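# Unroll the rolled necktie and lay it flat, folded once

## Task

Open out the rolled-up, folded necktie so it rests flat on the table. When finished it must be doubled over once, stretched to its full length, and flat along its whole length (the doubled end may remain a low loop). It must be roughly aligned and roughly straight, spread to its full width, with no extra folds, and with no part hanging past the table edge. Dropping the tie into place is allowed.

## Robot and tools

ROBOT. Two arms, left_arm and right_arm. Calibrated bases: left_arm at about (+0.017, +0.334, +0.007) m, right_arm at about (+0.015, -0.273, +0.022) m. Each arm ends in a five-finger hand: right_arm has a right hand, left_arm a mirrored left hand.

SCENE FRAME. The origin is at table-top height, midway between the nominal bases. +x points out over the table, +y toward the left arm, +z up. Arm names do not match image left and right.

HAND POINT. Every pose refers to a point fixed to the palm: 0.05 m in front of it and 0.15 m out from the wrist mount along the fingers. Its +z runs along the straight fingers and +y points out of the palm. +x runs across the palm away from the thumb on the right hand, and toward the thumb on the left hand. Straight fingers reach 0.06 to 0.07 m past the point. A wrist bracket on the little-finger side sticks out and can strike things.

ROW LAYOUT. A row is one flat list of 28 numbers covering both arms, each in [-1, 1]. The first 14 are left_arm's, the next 14 right_arm's. Send both halves even if only one arm moves. For each arm, in order: dx, dy, dz, rx, ry, rz, thumb_turn, thumb_bend, index, middle, ring, little, force_limit, speed.
- dx..rz are an offset, not a pose. They are measured from that arm's Hand target as it stood when the action or move began, along the Hand target's own axes. 1.0 equals 0.6 m or 180 degrees. rx, ry, rz form a single rotation vector. All zeros re-requests the current Hand target. Sending the same offset again moves the hand further.
- The six finger numbers are absolute targets: -1 open/straight, +1 closed. thumb_turn -1 puts the thumb beside the palm, +1 in front of it, opposite the fingers.
- force_limit scales from about 0 N at -1 to 10 N at +1 (15 N for the two thumb motors). Speed rises from near zero at -1 to full at +0.48 and stays full above that.
- No value means unchanged. To leave a hand alone, repeat the last eight hand numbers you sent. Before you have sent any, use hand_measured plus hand_force_limit and hand_speed.

TOOLS.
- execute_actions(actions, cameras): actions is a list of actions. Each action is a table of up to 15 rows, one row per 1/30 s step. A shorter table repeats its last row. Every row in an action counts from the same starting Hand target. cameras is a list of names, ["all"], or []. Images come back only when actions is empty or cameras are requested.
- move(target, speed, blend, blocking, cameras): target is one 28-number row or a list of up to 15 rows. Every row counts from the Hand targets at the start of the move, not from the previous row. speed is path top speed in m/s, 0.002 to 4.3, default 0.25; turns are limited to twice that in rad/s. It is one number or one per target. blend is in metres and rounds corners; 0 stops at each target. blocking=false returns after about 0.5 s while the motion continues. The result adds a move: line with the ending (done, off_target, moving, held, fault) and any limits (paced = pose clipped, held = steps withheld). Paths ignore obstacles and the other arm.
- wait(seconds 0 to 10, cameras): lets time run with the last commands held.
- stop(cameras): brakes a running move.
- zoom_image(camera, region): region is [x0, y0, x1, y1] in pixels of that camera's latest image, at most 504 by 504.
- show_instructions(): shows the reference images.
- finished_scene(scene): ends the current scene; pass its number.

CAMERAS. cam_high, cam_low, cam_roll_left, cam_roll_right, cam_left_wrist, cam_right_wrist. All are 672x504. Wrist views may lag while the arm moves.

RESULTS. end_effector_position (m) and end_effector_quat_wxyz are given in the scene frame. Hand target is the last commanded pose after clipping; the next offsets count from it. Gravity and friction often leave the hand 1 to 3 cm (sometimes 5 cm) short, usually low. That is not a sign of contact. Fix it by sending the missing distance. Commanded orientation is clipped to within 40 degrees of the measured one. Joint positions and torques are also reported; torques include the arm's own weight. Per hand there are six-value lists in motor order: hand_measured (positions on the command scale), hand_stopped_by (moving, target, force, stalled, fault) and hand_load_n (fingertip load in N, positive pushing the finger open). A lost grip shows as load falling to about 0. Optional lines: Joint velocities, motor temperatures, and MOTOR HOT above 85 °C. At 100 °C the arm drops and stops for 30 to 60 s.

GRIPPING. With the thumb in front, the hand wraps around objects 0.035 to 0.065 m thick. Closed fingers alone do not pin a thin item against the palm, so pinch the tie between thumb and fingertips. For a gentle close, use speed -0.94 or lower. A finger stops when its load reaches force_limit and then locks. To squeeze harder, raise force_limit and send a target more closed than hand_measured. To release, send a target more open than hand_measured.

AVOID.
- Letting the tie drop off or hang over the table edge, or leaving it there.
- Releasing it while it is still moving.
- Fast moves into the table or hard presses against it. Contact force grows with speed and with how far the target lies past the surface. To end a press, command the target back above the hand.
- Any contact between the two arms or hands.
- Paths that pass close to an arm's own base.
- Keeping an arm stretched out or pushing for long, which heats motors.
- Excessive finger force.

Each tool is called after "Emit:" by a JSON object that holds its "fn" and its "kwargs", one argument or row to a line.

Reference images:

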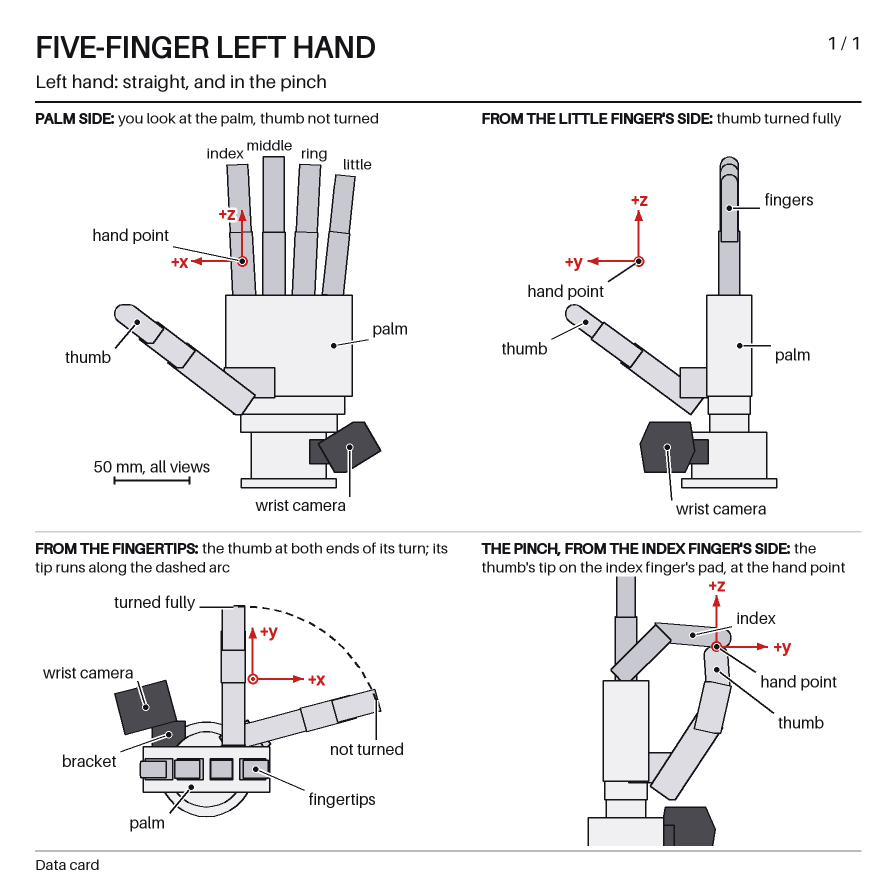

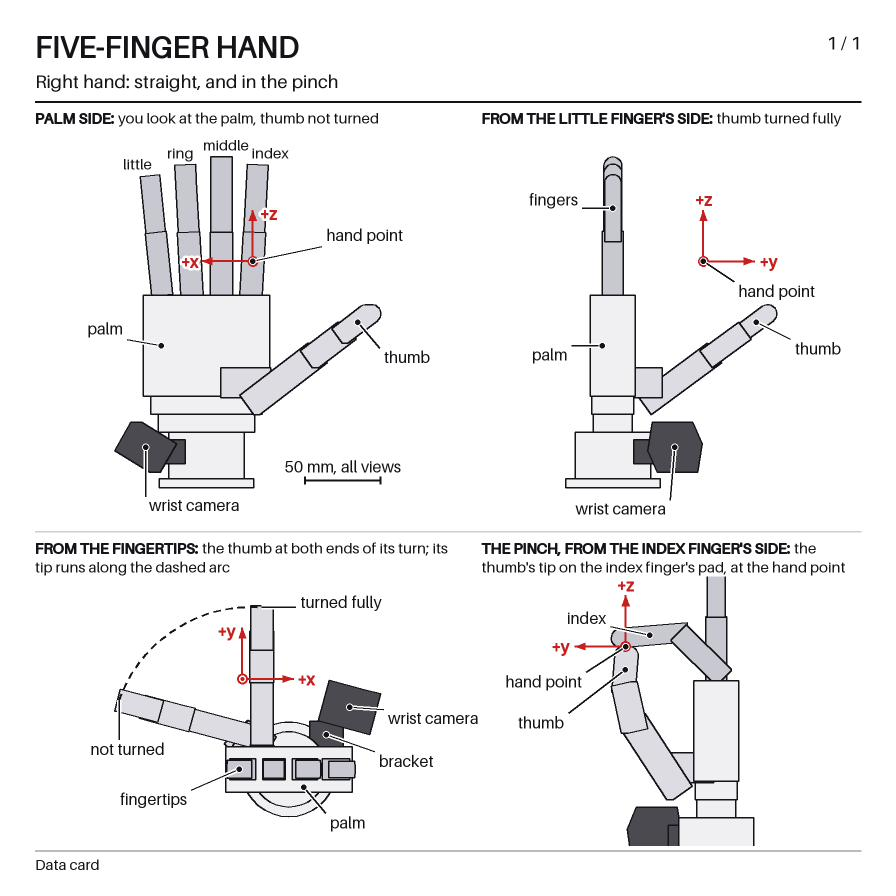

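## Session

Emit:
{"fn": "execute_actions", "kwargs": {
  "actions": []
}}

Scene clock: 0.00 s.
left_arm: end_effector_position=(+0.5890, -0.0641, +0.3168) hand_measured=(-1.000, -1.000, -1.000, -1.000, -1.000, -1.000) hand_load_n=(+0.0, +0.0, +0.0, +0.0, +0.0, +0.0) hand_stopped_by=(target, target, target, target, target, target) hand_force_limit=0.00 hand_speed=-0.80 end_effector_quat_wxyz=(-0.086, -0.443, +0.830, -0.327) | right_arm: end_effector_position=(+0.8774, -0.2313, +0.2394) hand_measured=(-1.000, -1.000, -1.000, -1.000, -1.000, -1.000) hand_load_n=(+0.0, +0.0, +0.0, +0.0, +0.0, +0.0) hand_stopped_by=(target, target, target, target, target, target) hand_force_limit=0.00 hand_speed=-0.80 end_effector_quat_wxyz=(+0.277, +0.057, +0.918, +0.279)
Joint positions: left_arm=[-0.435 2.111 2.431 -1.421 0.525 0.031] | right_arm=[-0.108 2.268 2.236 -0.935 -0.576 1.751]
Joint velocities: within noise
Joint torques (N m): no reading
Motor temperatures (°C): left_arm=[28 36 27 24 28 27] | right_arm=[24 33 21 25 25 26]
Heat: left arm: hottest shoulder 36 °C; right arm: hottest shoulder 33 °C.
Hand target: left_arm +0.5928, -0.0658, +0.3207; -0.081, -0.441, +0.830, -0.332 | right_arm +0.8817, -0.2319, +0.2427; +0.283, +0.055, +0.916, +0.278

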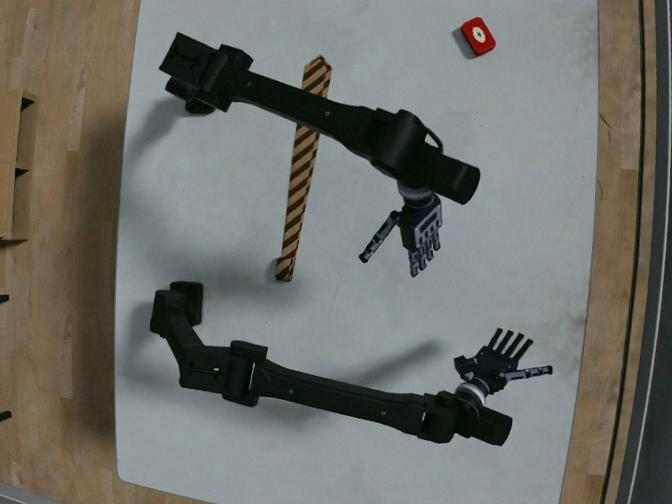

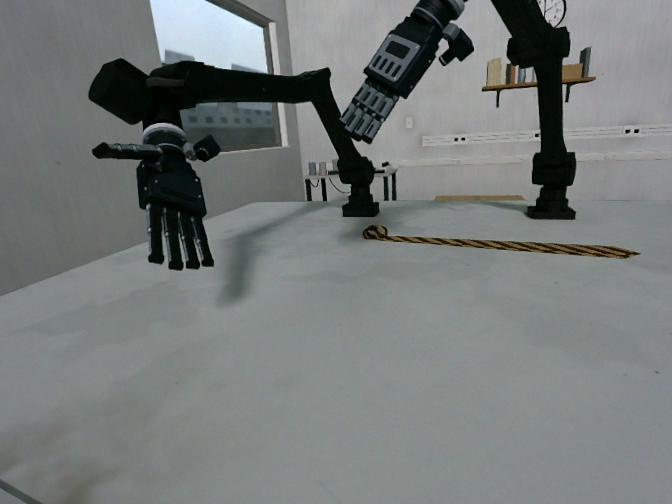

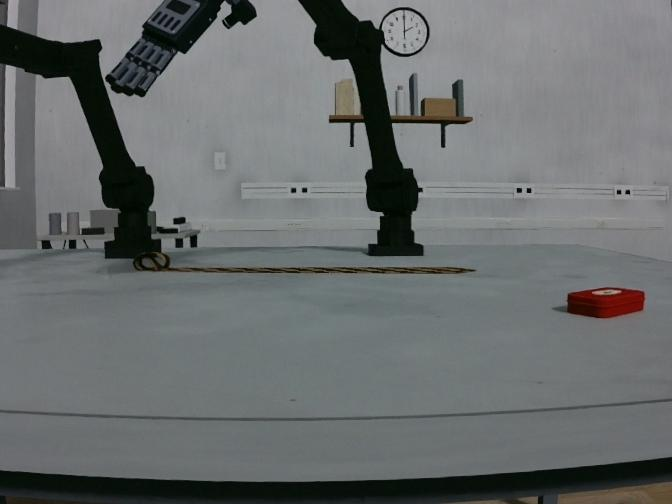

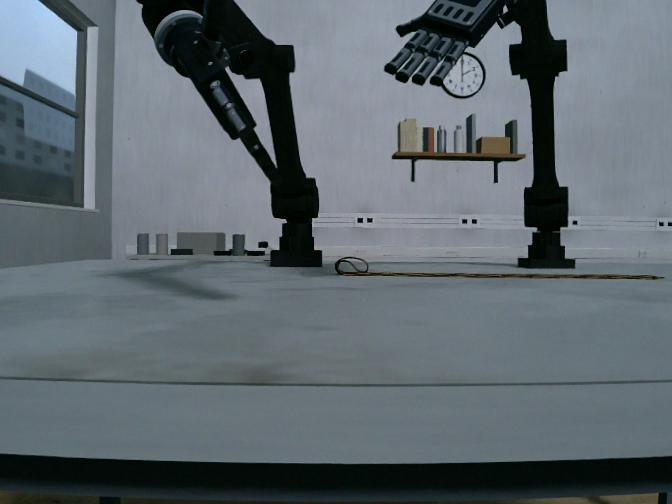

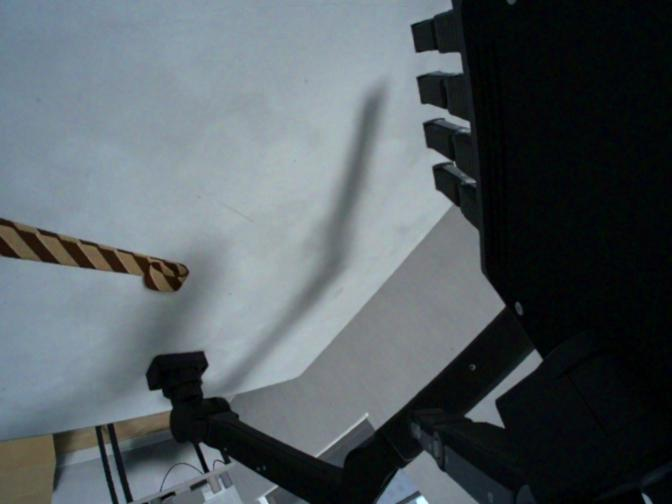

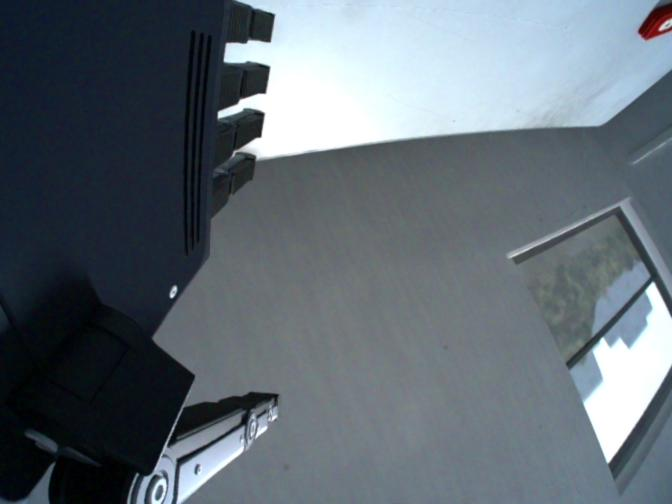

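Emit:
{"fn": "move", "kwargs": {
  "target": [0.191,0.536,0.033,-0.224,-0.055,0.298,-1,-1,-1,-1,-1,-1,0,-0.8,0.146,-0.98,-0.876,0.148,-0.163,0.207,-1,-1,-1,-1,-1,-1,0,-0.8],
  "speed": 0.35,
  "cameras": ["cam_high","cam_low","cam_roll_right"]
}}

Scene clock: 36.87 s.
left_arm: end_effector_position=(+0.2773, -0.0359, +0.1969) hand_measured=(-1.000, -1.000, -1.000, -1.000, -1.000, -1.000) hand_load_n=(+0.0, +0.0, +0.0, +0.0, +0.0, +0.0) hand_stopped_by=(target, target, target, target, target, target) hand_force_limit=0.00 hand_speed=-0.80 end_effector_quat_wxyz=(+0.000, -0.006, +1.000, +0.000) | right_arm: end_effector_position=(+0.5496, -0.9476, +0.2385) hand_measured=(-1.000, -1.000, -1.000, -1.000, -1.000, -1.000) hand_load_n=(+0.0, +0.0, +0.0, +0.0, +0.0, +0.0) hand_stopped_by=(target, target, target, target, target, target) hand_force_limit=0.00 hand_speed=-0.80 end_effector_quat_wxyz=(+0.376, +0.466, +0.792, +0.118)
Joint positions: left_arm=[-0.977 1.703 1.602 -1.469 0.001 0.586] | right_arm=[-1.058 2.256 2.212 -0.919 -0.575 1.743]
Joint torques (N m): left_arm=[0.26 -16.38 6.67 -0.16 -0.11 0.21] | right_arm=[1.08 -19.37 11.33 1.07 -0.39 0.03]
Motor temperatures (°C): left_arm=[28 39 31 24 27 26] | right_arm=[24 38 26 25 24 25]
Heat: left arm: hottest shoulder 39 °C; right arm: hottest shoulder 38 °C.
Hand target: left_arm +0.2748, -0.0302, +0.2002; +0.001, +0.000, +1.000, -0.001 | right_arm +0.5538, -0.9543, +0.2417; +0.379, +0.467, +0.790, +0.118
Off the commanded pose: left_arm 0.007 m, 1 deg | right_arm 0.009 m, 0 deg.
move: done
Images, in order (width x height): cam_high 672x504, cam_low 672x504, cam_roll_right 672x504.

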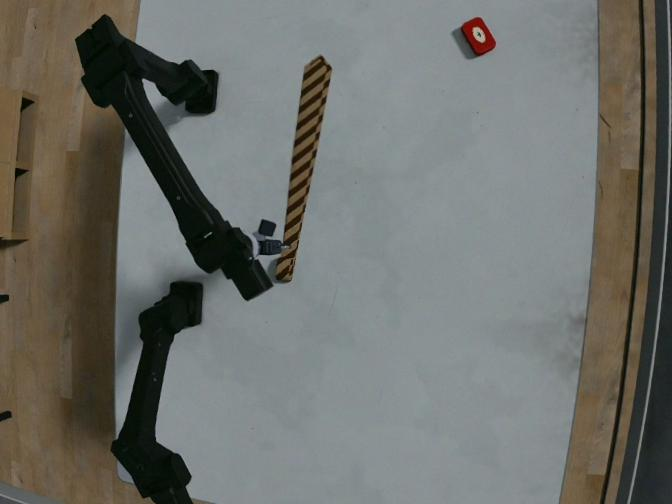

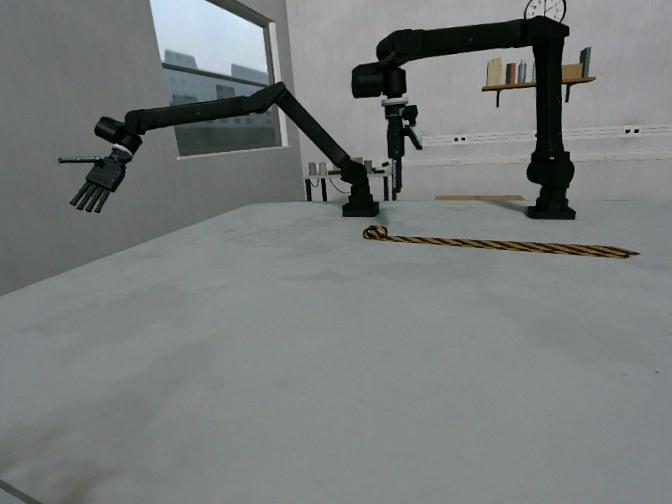

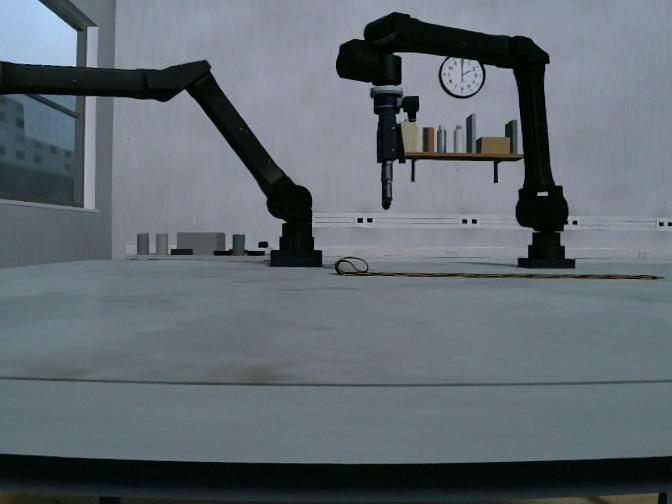

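Emit:
{"fn": "zoom_image", "kwargs": {
  "camera": "cam_roll_right",
  "region": [310, 190, 470, 310]
}}

Emit:
{"fn": "zoom_image", "kwargs": {
  "camera": "cam_high",
  "region": [220, 180, 360, 300]
}}

Emit:
{"fn": "zoom_image", "kwargs": {
  "camera": "cam_low",
  "region": [340, 120, 480, 260]
}}

Scaled by 3.150 from the camera's 672x504 image, which has a finer 960x720 frame.

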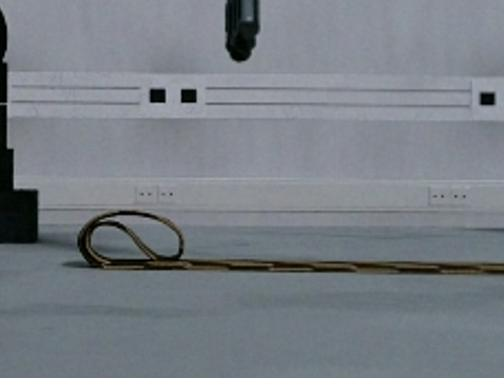

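Scaled by 3.600 from the camera's 672x504 image, which has a finer 960x720 frame.

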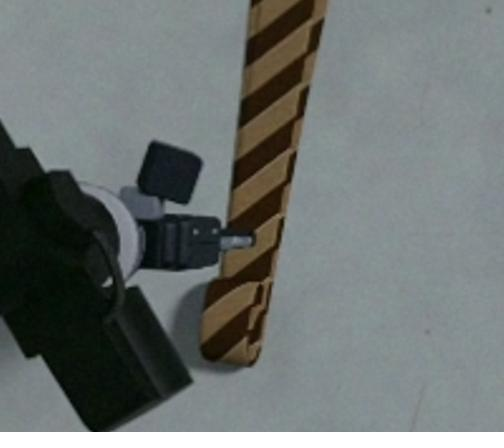

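Scaled by 3.600 from the camera's 672x504 image, which has a finer 960x720 frame.

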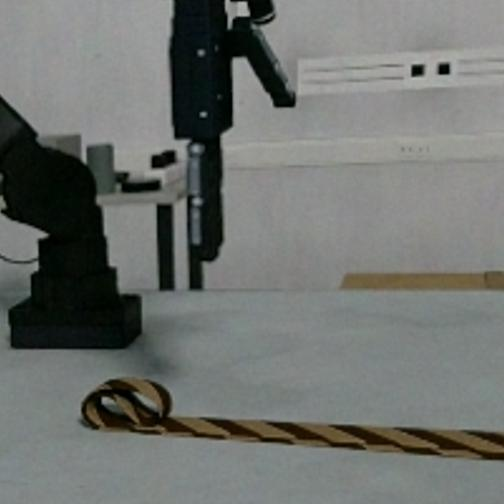

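Emit:
{"fn": "move", "kwargs": {
  "target": [0.03,0,0.183,0,0,0,-1,-1,-1,-1,-1,-1,0,-0.8,0,0,0,0,0,0,-1,-1,-1,-1,-1,-1,0,-0.8],
  "speed": 0.15,
  "cameras": ["cam_high","cam_low","cam_roll_right"]
}}

Emit:
{"fn": "zoom_image", "kwargs": {
  "camera": "cam_roll_right",
  "region": [310, 190, 470, 310]
}}

Emit:
{"fn": "zoom_image", "kwargs": {
  "camera": "cam_low",
  "region": [340, 120, 480, 260]
}}

Scene clock: 48.47 s.
left_arm: end_effector_position=(+0.2637, -0.0296, +0.1049) hand_measured=(-1.000, -1.000, -1.000, -1.000, -1.000, -1.000) hand_load_n=(+0.0, +0.0, +0.0, +0.0, +0.0, +0.0) hand_stopped_by=(target, target, target, target, target, target) hand_force_limit=0.00 hand_speed=-0.80 end_effector_quat_wxyz=(+0.007, +0.000, +1.000, -0.012) | right_arm: end_effector_position=(+0.5495, -0.9475, +0.2384) hand_measured=(-1.000, -1.000, -1.000, -1.000, -1.000, -1.000) hand_load_n=(+0.0, +0.0, +0.0, +0.0, +0.0, +0.0) hand_stopped_by=(target, target, target, target, target, target) hand_force_limit=0.00 hand_speed=-0.80 end_effector_quat_wxyz=(+0.376, +0.466, +0.792, +0.118)
Joint positions: left_arm=[-0.994 1.703 1.359 -1.198 0.001 0.582] | right_arm=[-1.058 2.256 2.212 -0.919 -0.575 1.743]
Joint torques (N m): left_arm=[-0.79 -12.51 6.45 0.44 -0.11 -0.04] | right_arm=[1.2 -19.37 11.3 1.02 -0.38 0.03]
Heat: left arm: hottest shoulder 39 °C; right arm: hottest shoulder 37 °C.
Hand target: left_arm +0.2569, -0.0303, +0.0903; +0.000, +0.000, +1.000, -0.001 | right_arm +0.5538, -0.9543, +0.2417; +0.379, +0.467, +0.790, +0.118
Off the commanded pose: left_arm 0.016 m, 2 deg | right_arm 0.009 m, 0 deg.
move: off_target (left_arm)
Images, in order (width x height): cam_high 672x504, cam_low 672x504, cam_roll_right 672x504.

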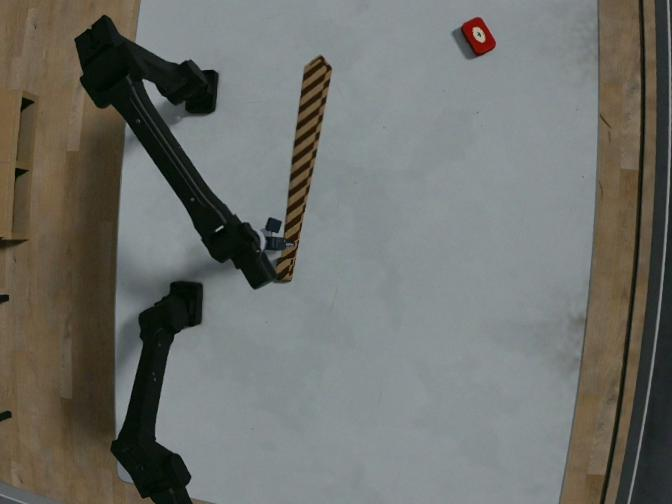

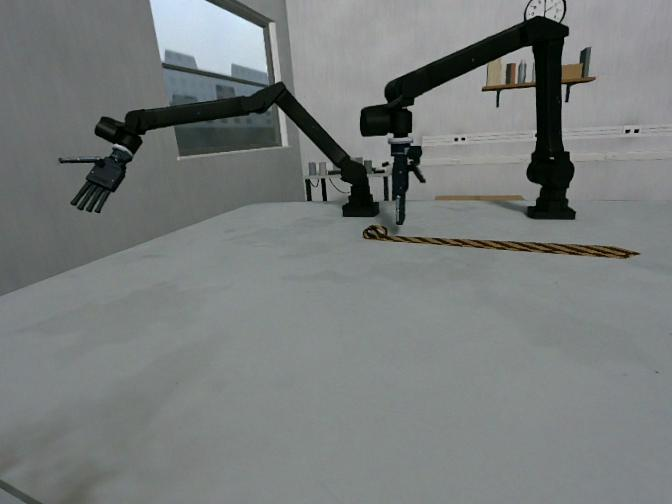

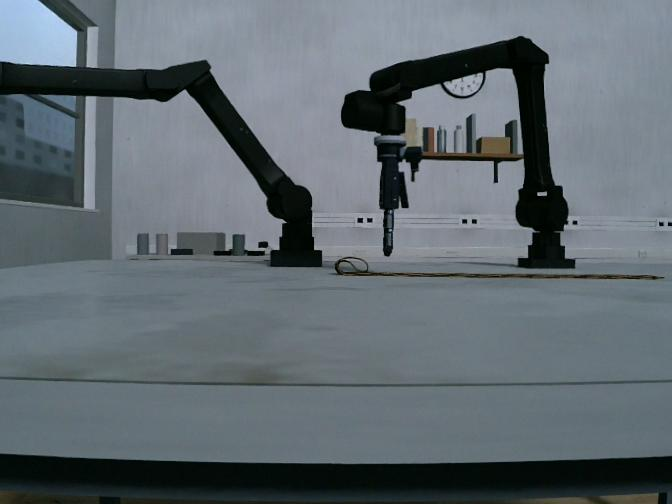

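Scaled by 3.150 from the camera's 672x504 image, which has a finer 960x720 frame.

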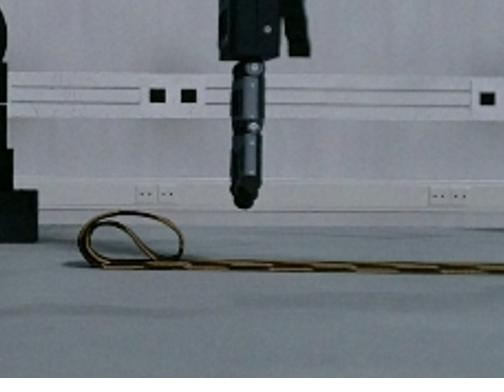

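Scaled by 3.600 from the camera's 672x504 image, which has a finer 960x720 frame.

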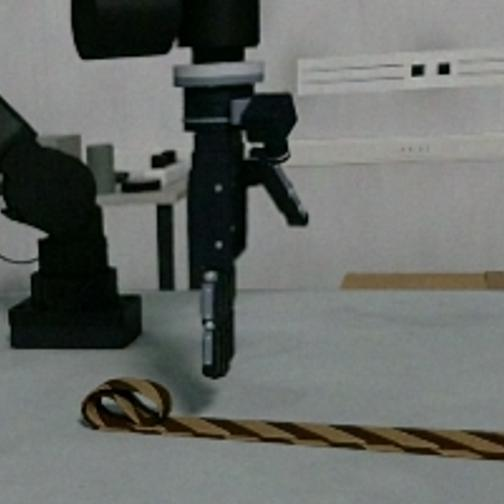

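Emit:
{"fn": "move", "kwargs": {
  "target": [
    [0.012,0,0.038,0,0,0,-1,-1,-1,-1,-1,-1,0,-0.8,0,0,0,0,0,0,-1,-1,-1,-1,-1,-1,0,-0.8],
    [0.02,-0.16,0.040,0,0,0,-1,-1,-1,-1,-1,-1,0,-0.8,0,0,0,0,0,0,-1,-1,-1,-1,-1,-1,0,-0.8]
  ],
  "speed": 0.08,
  "cameras": ["cam_high","cam_low","cam_roll_right"]
}}

Emit:
{"fn": "zoom_image", "kwargs": {
  "camera": "cam_roll_right",
  "region": [310, 190, 470, 310]
}}

Emit:
{"fn": "zoom_image", "kwargs": {
  "camera": "cam_low",
  "region": [320, 140, 460, 280]
}}

Scene clock: 58.17 s.
left_arm: end_effector_position=(+0.2458, -0.1075, +0.0728) hand_measured=(-1.000, -1.000, -1.000, -1.000, -1.000, -1.000) hand_load_n=(+0.0, +0.0, +0.0, -1.0, +0.0, +0.0) hand_stopped_by=(target, target, target, target, target, target) hand_force_limit=0.00 hand_speed=-0.80 end_effector_quat_wxyz=(+0.002, -0.001, +1.000, +0.001) | right_arm: end_effector_position=(+0.5495, -0.9475, +0.2384) hand_measured=(-1.000, -1.000, -1.000, -1.000, -1.000, -1.000) hand_load_n=(+0.0, +0.0, +0.0, +0.0, +0.0, +0.0) hand_stopped_by=(target, target, target, target, target, target) hand_force_limit=0.00 hand_speed=-0.80 end_effector_quat_wxyz=(+0.376, +0.466, +0.792, +0.118)
Joint positions: left_arm=[-1.098 1.895 1.537 -1.212 -0.004 0.476] | right_arm=[-1.058 2.256 2.212 -0.919 -0.575 1.743]
Joint torques (N m): left_arm=[-1.03 -13.8 10.84 -0.23 0.11 -0.06] | right_arm=[1.26 -19.43 11.33 1.03 -0.38 0.04]
Heat: left arm: hottest shoulder 39 °C; right arm: hottest shoulder 36 °C.
Hand target: left_arm +0.2450, -0.1263, +0.0665; +0.001, +0.000, +1.000, -0.001 | right_arm +0.5538, -0.9543, +0.2417; +0.379, +0.467, +0.790, +0.118
Off the commanded pose: left_arm 0.020 m, 0 deg | right_arm 0.009 m, 0 deg.
move: off_target (left_arm)
Images, in order (width x height): cam_high 672x504, cam_low 672x504, cam_roll_right 672x504.

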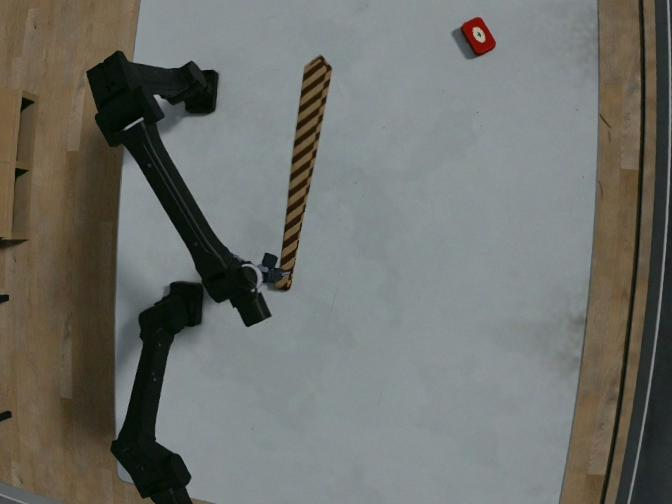

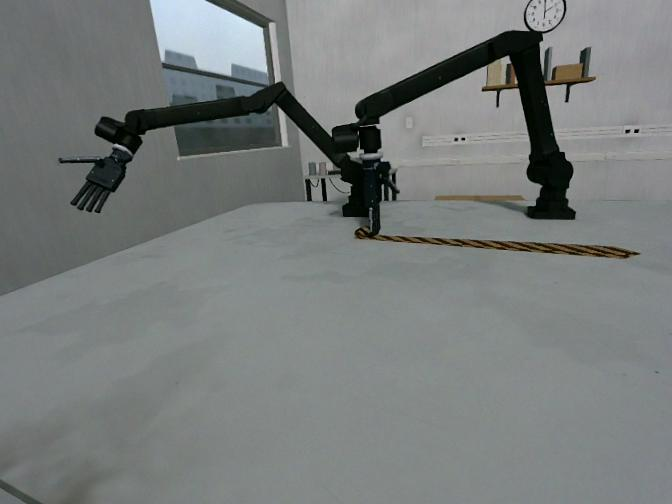

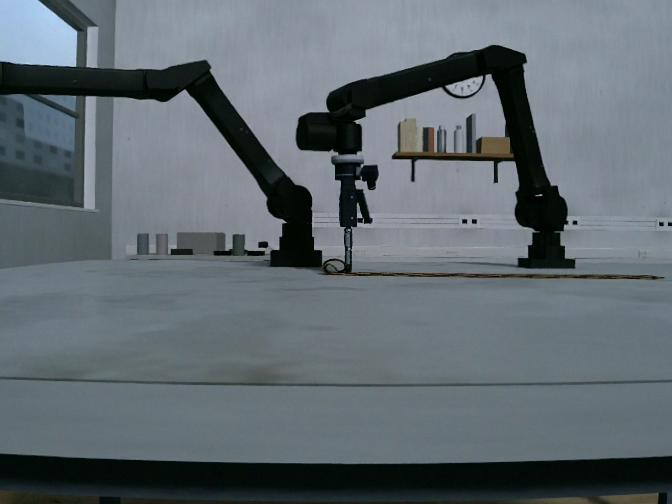

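Scaled by 3.150 from the camera's 672x504 image, which has a finer 960x720 frame.

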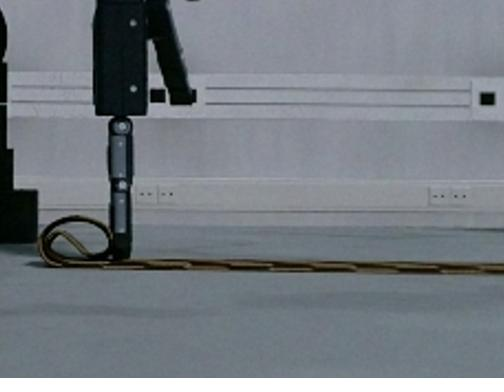

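Scaled by 3.600 from the camera's 672x504 image, which has a finer 960x720 frame.

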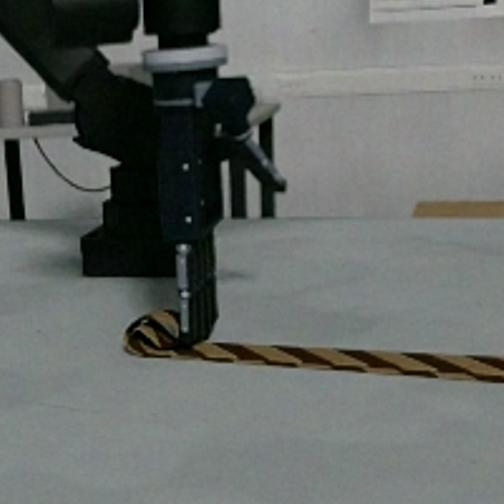

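Works great; the roll is unrolling. Continue. I'll nudge x slightly +.

Emit:
{"fn": "move", "kwargs": {
  "target": [0.0,-0.25,0.005,0,0,0,-1,-1,-1,-1,-1,-1,0,-0.8,0,0,0,0,0,0,-1,-1,-1,-1,-1,-1,0,-0.8],
  "speed": 0.1,
  "cameras": ["cam_high","cam_low","cam_roll_right"]
}}

Emit:
{"fn": "zoom_image", "kwargs": {
  "camera": "cam_roll_right",
  "region": [240, 190, 400, 310]
}}

Emit:
{"fn": "zoom_image", "kwargs": {
  "camera": "cam_low",
  "region": [270, 140, 410, 280]
}}

Scene clock: 63.50 s.
left_arm: end_effector_position=(+0.2506, -0.2610, +0.0758) hand_measured=(-1.000, -1.000, -1.000, -1.000, -1.000, -1.000) hand_load_n=(+0.0, +0.0, +0.0, -0.5, +0.0, +0.0) hand_stopped_by=(target, target, target, target, target, target) hand_force_limit=0.00 hand_speed=-0.80 end_effector_quat_wxyz=(+0.002, -0.001, +1.000, -0.001) | right_arm: end_effector_position=(+0.5495, -0.9475, +0.2384) hand_measured=(-1.000, -1.000, -1.000, -1.000, -1.000, -1.000) hand_load_n=(+0.0, +0.0, +0.5, +0.0, +0.0, +0.0) hand_stopped_by=(target, target, target, target, target, target) hand_force_limit=0.00 hand_speed=-0.80 end_effector_quat_wxyz=(+0.376, +0.466, +0.792, +0.118)
Joint positions: left_arm=[-1.192 2.299 2.219 -1.487 -0.004 0.382] | right_arm=[-1.058 2.256 2.212 -0.919 -0.575 1.743]
Joint torques (N m): left_arm=[-0.91 -18.9 11.7 -0.35 0.09 -0.03] | right_arm=[1.26 -19.43 11.32 1.02 -0.39 0.03]
Heat: left arm: hottest shoulder 39 °C; right arm: hottest shoulder 36 °C.
Hand target: left_arm +0.2450, -0.2763, +0.0637; +0.001, +0.000, +1.000, -0.001 | right_arm +0.5538, -0.9543, +0.2417; +0.379, +0.467, +0.790, +0.118
Off the commanded pose: left_arm 0.020 m, 0 deg | right_arm 0.009 m, 0 deg.
move: off_target (left_arm)
Images, in order (width x height): cam_high 672x504, cam_low 672x504, cam_roll_right 672x504.

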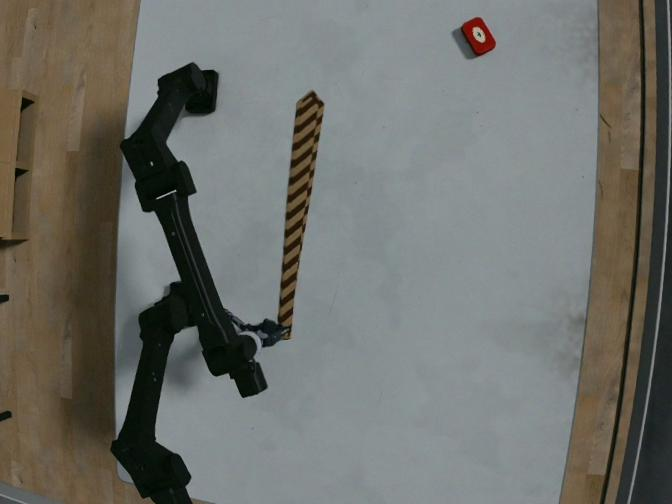

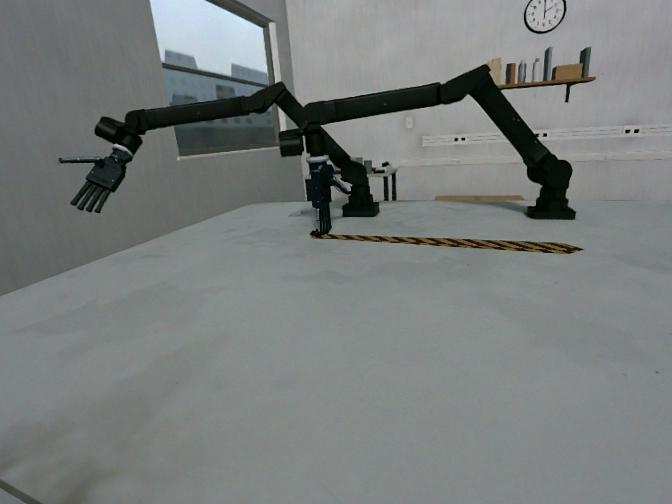

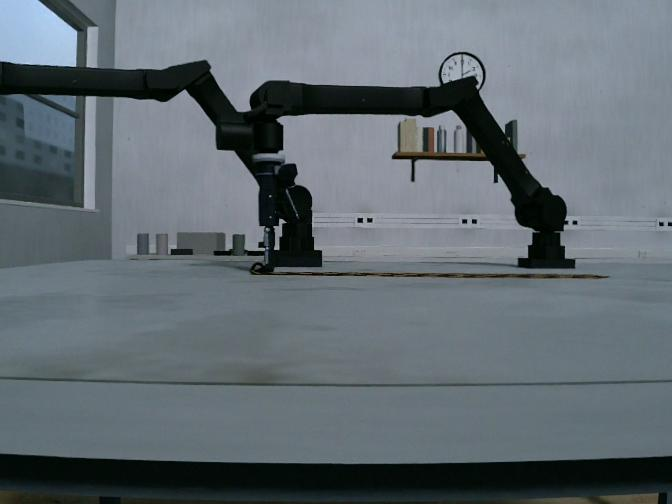

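Scaled by 3.150 from the camera's 672x504 image, which has a finer 960x720 frame.

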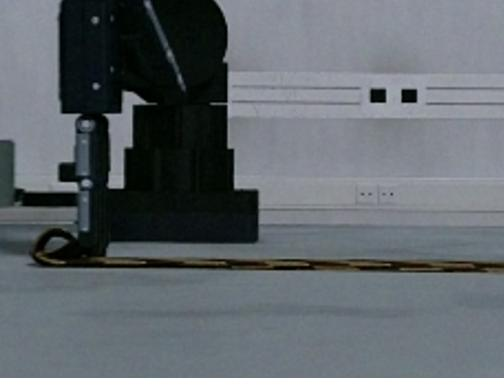

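Scaled by 3.600 from the camera's 672x504 image, which has a finer 960x720 frame.

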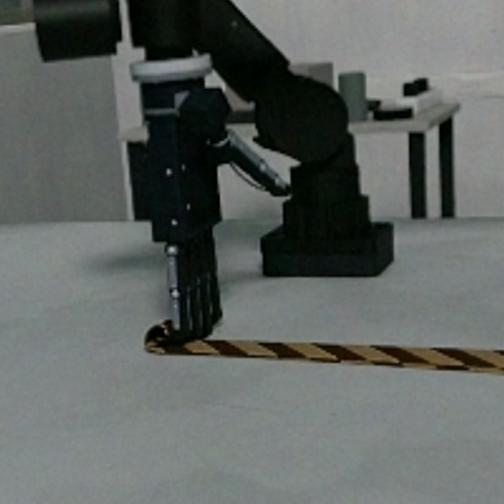

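Emit:
{"fn": "move", "kwargs": {
  "target": [-0.01,-0.19,-0.005,0,0,0,-1,-1,-1,-1,-1,-1,0,-0.8,0,0,0,0,0,0,-1,-1,-1,-1,-1,-1,0,-0.8],
  "speed": 0.1,
  "cameras": ["cam_high","cam_low","cam_roll_right"]
}}

Emit:
{"fn": "zoom_image", "kwargs": {
  "camera": "cam_roll_right",
  "region": [140, 190, 300, 310]
}}

Emit:
{"fn": "zoom_image", "kwargs": {
  "camera": "cam_low",
  "region": [210, 140, 350, 280]
}}

Scene clock: 71.50 s.
left_arm: end_effector_position=(+0.2559, -0.3743, +0.0742) hand_measured=(-1.000, -1.000, -1.000, -1.000, -1.000, -1.000) hand_load_n=(+0.0, +0.0, +0.0, +0.0, +0.0, +0.0) hand_stopped_by=(target, target, target, target, target, target) hand_force_limit=0.00 hand_speed=-0.80 end_effector_quat_wxyz=(+0.035, -0.003, +0.995, -0.097) | right_arm: end_effector_position=(+0.5495, -0.9475, +0.2384) hand_measured=(-1.000, -1.000, -1.000, -1.000, -1.000, -1.000) hand_load_n=(+0.0, +0.0, +0.0, -0.5, +0.0, +0.0) hand_stopped_by=(target, target, target, target, target, target) hand_force_limit=0.00 hand_speed=-0.80 end_effector_quat_wxyz=(+0.376, +0.466, +0.792, +0.118)
Joint positions: left_arm=[-1.237 2.636 2.871 -1.598 -0.003 0.333] | right_arm=[-1.058 2.256 2.212 -0.919 -0.575 1.743]
Joint torques (N m): left_arm=[-0.79 -22.3 12.15 0.96 0.02 -0.04] | right_arm=[1.2 -19.37 11.32 1.02 -0.38 0.03]
Heat: left arm: hottest shoulder 38 °C; right arm: hottest shoulder 36 °C.
Hand target: left_arm +0.2509, -0.3903, +0.0669; +0.001, +0.000, +1.000, -0.001 | right_arm +0.5538, -0.9543, +0.2417; +0.379, +0.467, +0.790, +0.118
Off the commanded pose: left_arm 0.018 m, 12 deg | right_arm 0.009 m, 0 deg.
elbow stopped short (left arm): the move would have taken joint 3 (elbow) straighter than the controller allows.
move: off_target (left_arm)
Images, in order (width x height): cam_high 672x504, cam_low 672x504, cam_roll_right 672x504.

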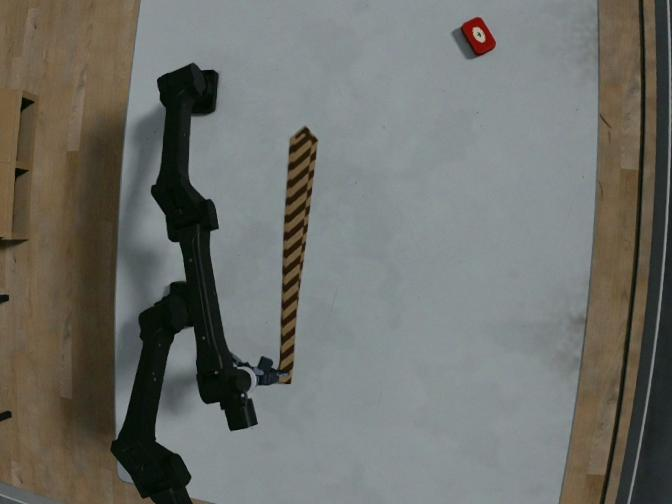

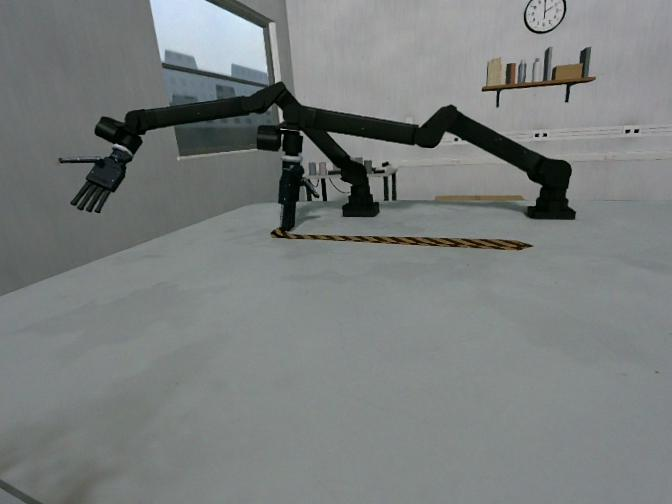

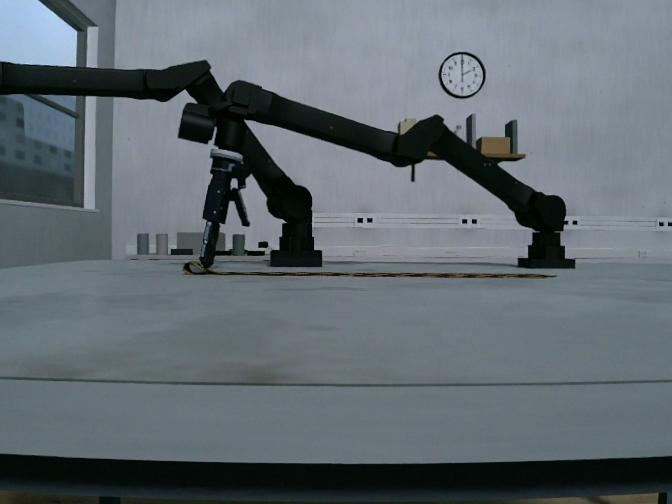

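Scaled by 3.150 from the camera's 672x504 image, which has a finer 960x720 frame.

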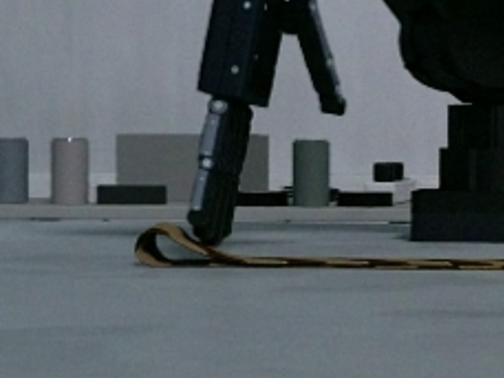

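Scaled by 3.600 from the camera's 672x504 image, which has a finer 960x720 frame.

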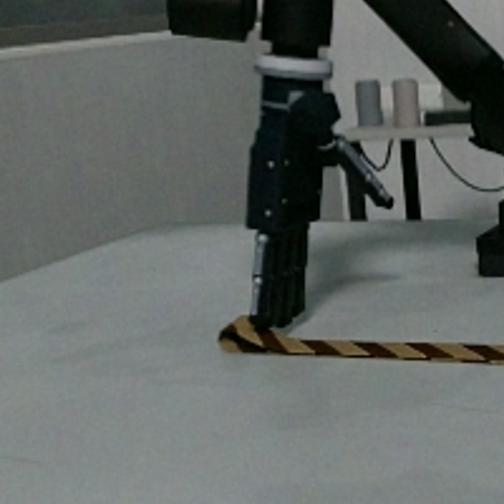

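Emit:
{"fn": "move", "kwargs": {
  "target": [-0.01,0.03,-0.2,0,0,0,-1,-1,-1,-1,-1,-1,0,-0.8,0,0,0,0,0,0,-1,-1,-1,-1,-1,-1,0,-0.8],
  "speed": 0.2,
  "cameras": ["cam_high","cam_low","cam_roll_right"]
}}

Emit:
{"fn": "zoom_image", "kwargs": {
  "camera": "cam_roll_right",
  "region": [140, 230, 300, 310]
}}

Emit:
{"fn": "zoom_image", "kwargs": {
  "camera": "cam_low",
  "region": [230, 200, 330, 270]
}}

Emit:
{"fn": "zoom_image", "kwargs": {
  "camera": "cam_high",
  "region": [200, 110, 400, 400]
}}

Scene clock: 77.87 s.
left_arm: end_effector_position=(+0.2520, -0.3655, +0.1791) hand_measured=(-1.000, -1.000, -1.000, -1.000, -1.000, -1.000) hand_load_n=(+0.0, +0.0, +0.0, +0.0, +0.0, +0.0) hand_stopped_by=(target, target, target, target, target, target) hand_force_limit=0.00 hand_speed=-0.80 end_effector_quat_wxyz=(+0.051, -0.003, +0.988, -0.147) | right_arm: end_effector_position=(+0.5495, -0.9475, +0.2384) hand_measured=(-1.000, -1.000, -1.000, -1.000, -1.000, -1.000) hand_load_n=(+0.0, +0.0, +0.5, +0.0, +0.0, +0.0) hand_stopped_by=(target, target, target, target, target, target) hand_force_limit=0.00 hand_speed=-0.80 end_effector_quat_wxyz=(+0.376, +0.466, +0.792, +0.118)
Joint positions: left_arm=[-1.237 2.499 2.888 -1.648 0.001 0.332] | right_arm=[-1.058 2.256 2.212 -0.919 -0.575 1.743]
Joint torques (N m): left_arm=[0.5 -23.53 10.7 0.72 0.04 0.06] | right_arm=[1.2 -19.43 11.32 1.02 -0.38 0.03]
Heat: left arm: hottest shoulder 38 °C; right arm: hottest shoulder 36 °C.
Hand target: left_arm +0.2568, -0.3721, +0.1868; +0.000, +0.000, +1.000, -0.001 | right_arm +0.5538, -0.9543, +0.2417; +0.379, +0.467, +0.790, +0.118
Off the commanded pose: left_arm 0.011 m, 18 deg | right_arm 0.009 m, 0 deg.
elbow stopped short (left arm): the move would have taken joint 3 (elbow) straighter than the controller allows.
move: off_target (left_arm)
Images, in order (width x height): cam_high 672x504, cam_low 672x504, cam_roll_right 672x504.

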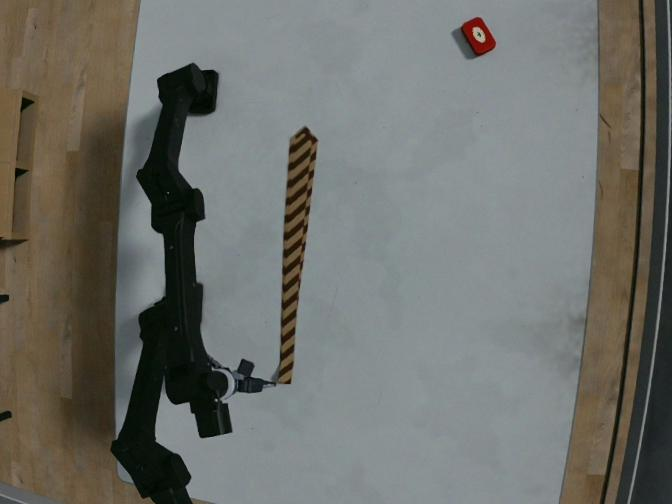

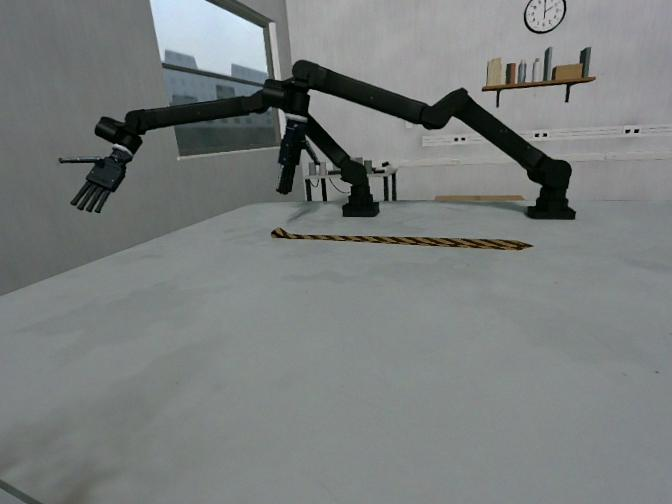

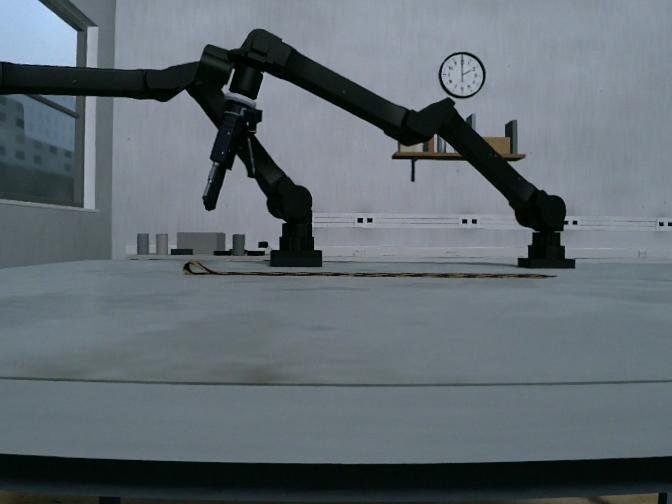

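Scaled by 3.150 from the camera's 672x504 image, which has a finer 960x720 frame.

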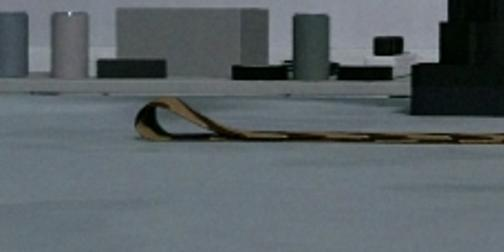

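Scaled by 5.040 from the camera's 672x504 image, which has a finer 960x720 frame.

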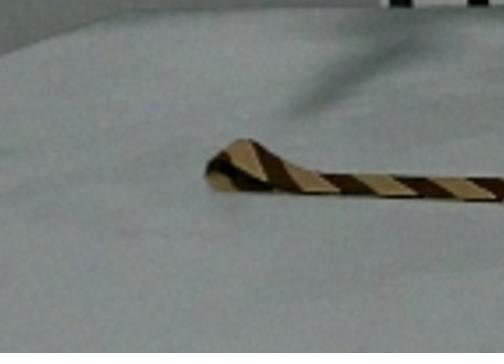

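Scaled by 1.738 from the camera's 672x504 image, which has a finer 960x720 frame.

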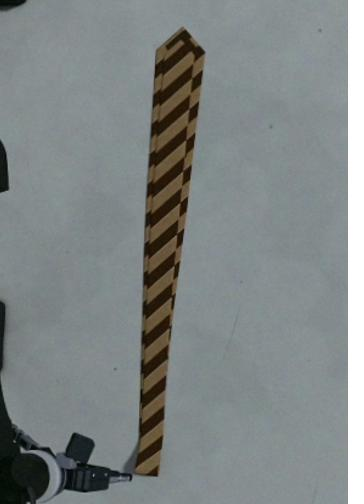

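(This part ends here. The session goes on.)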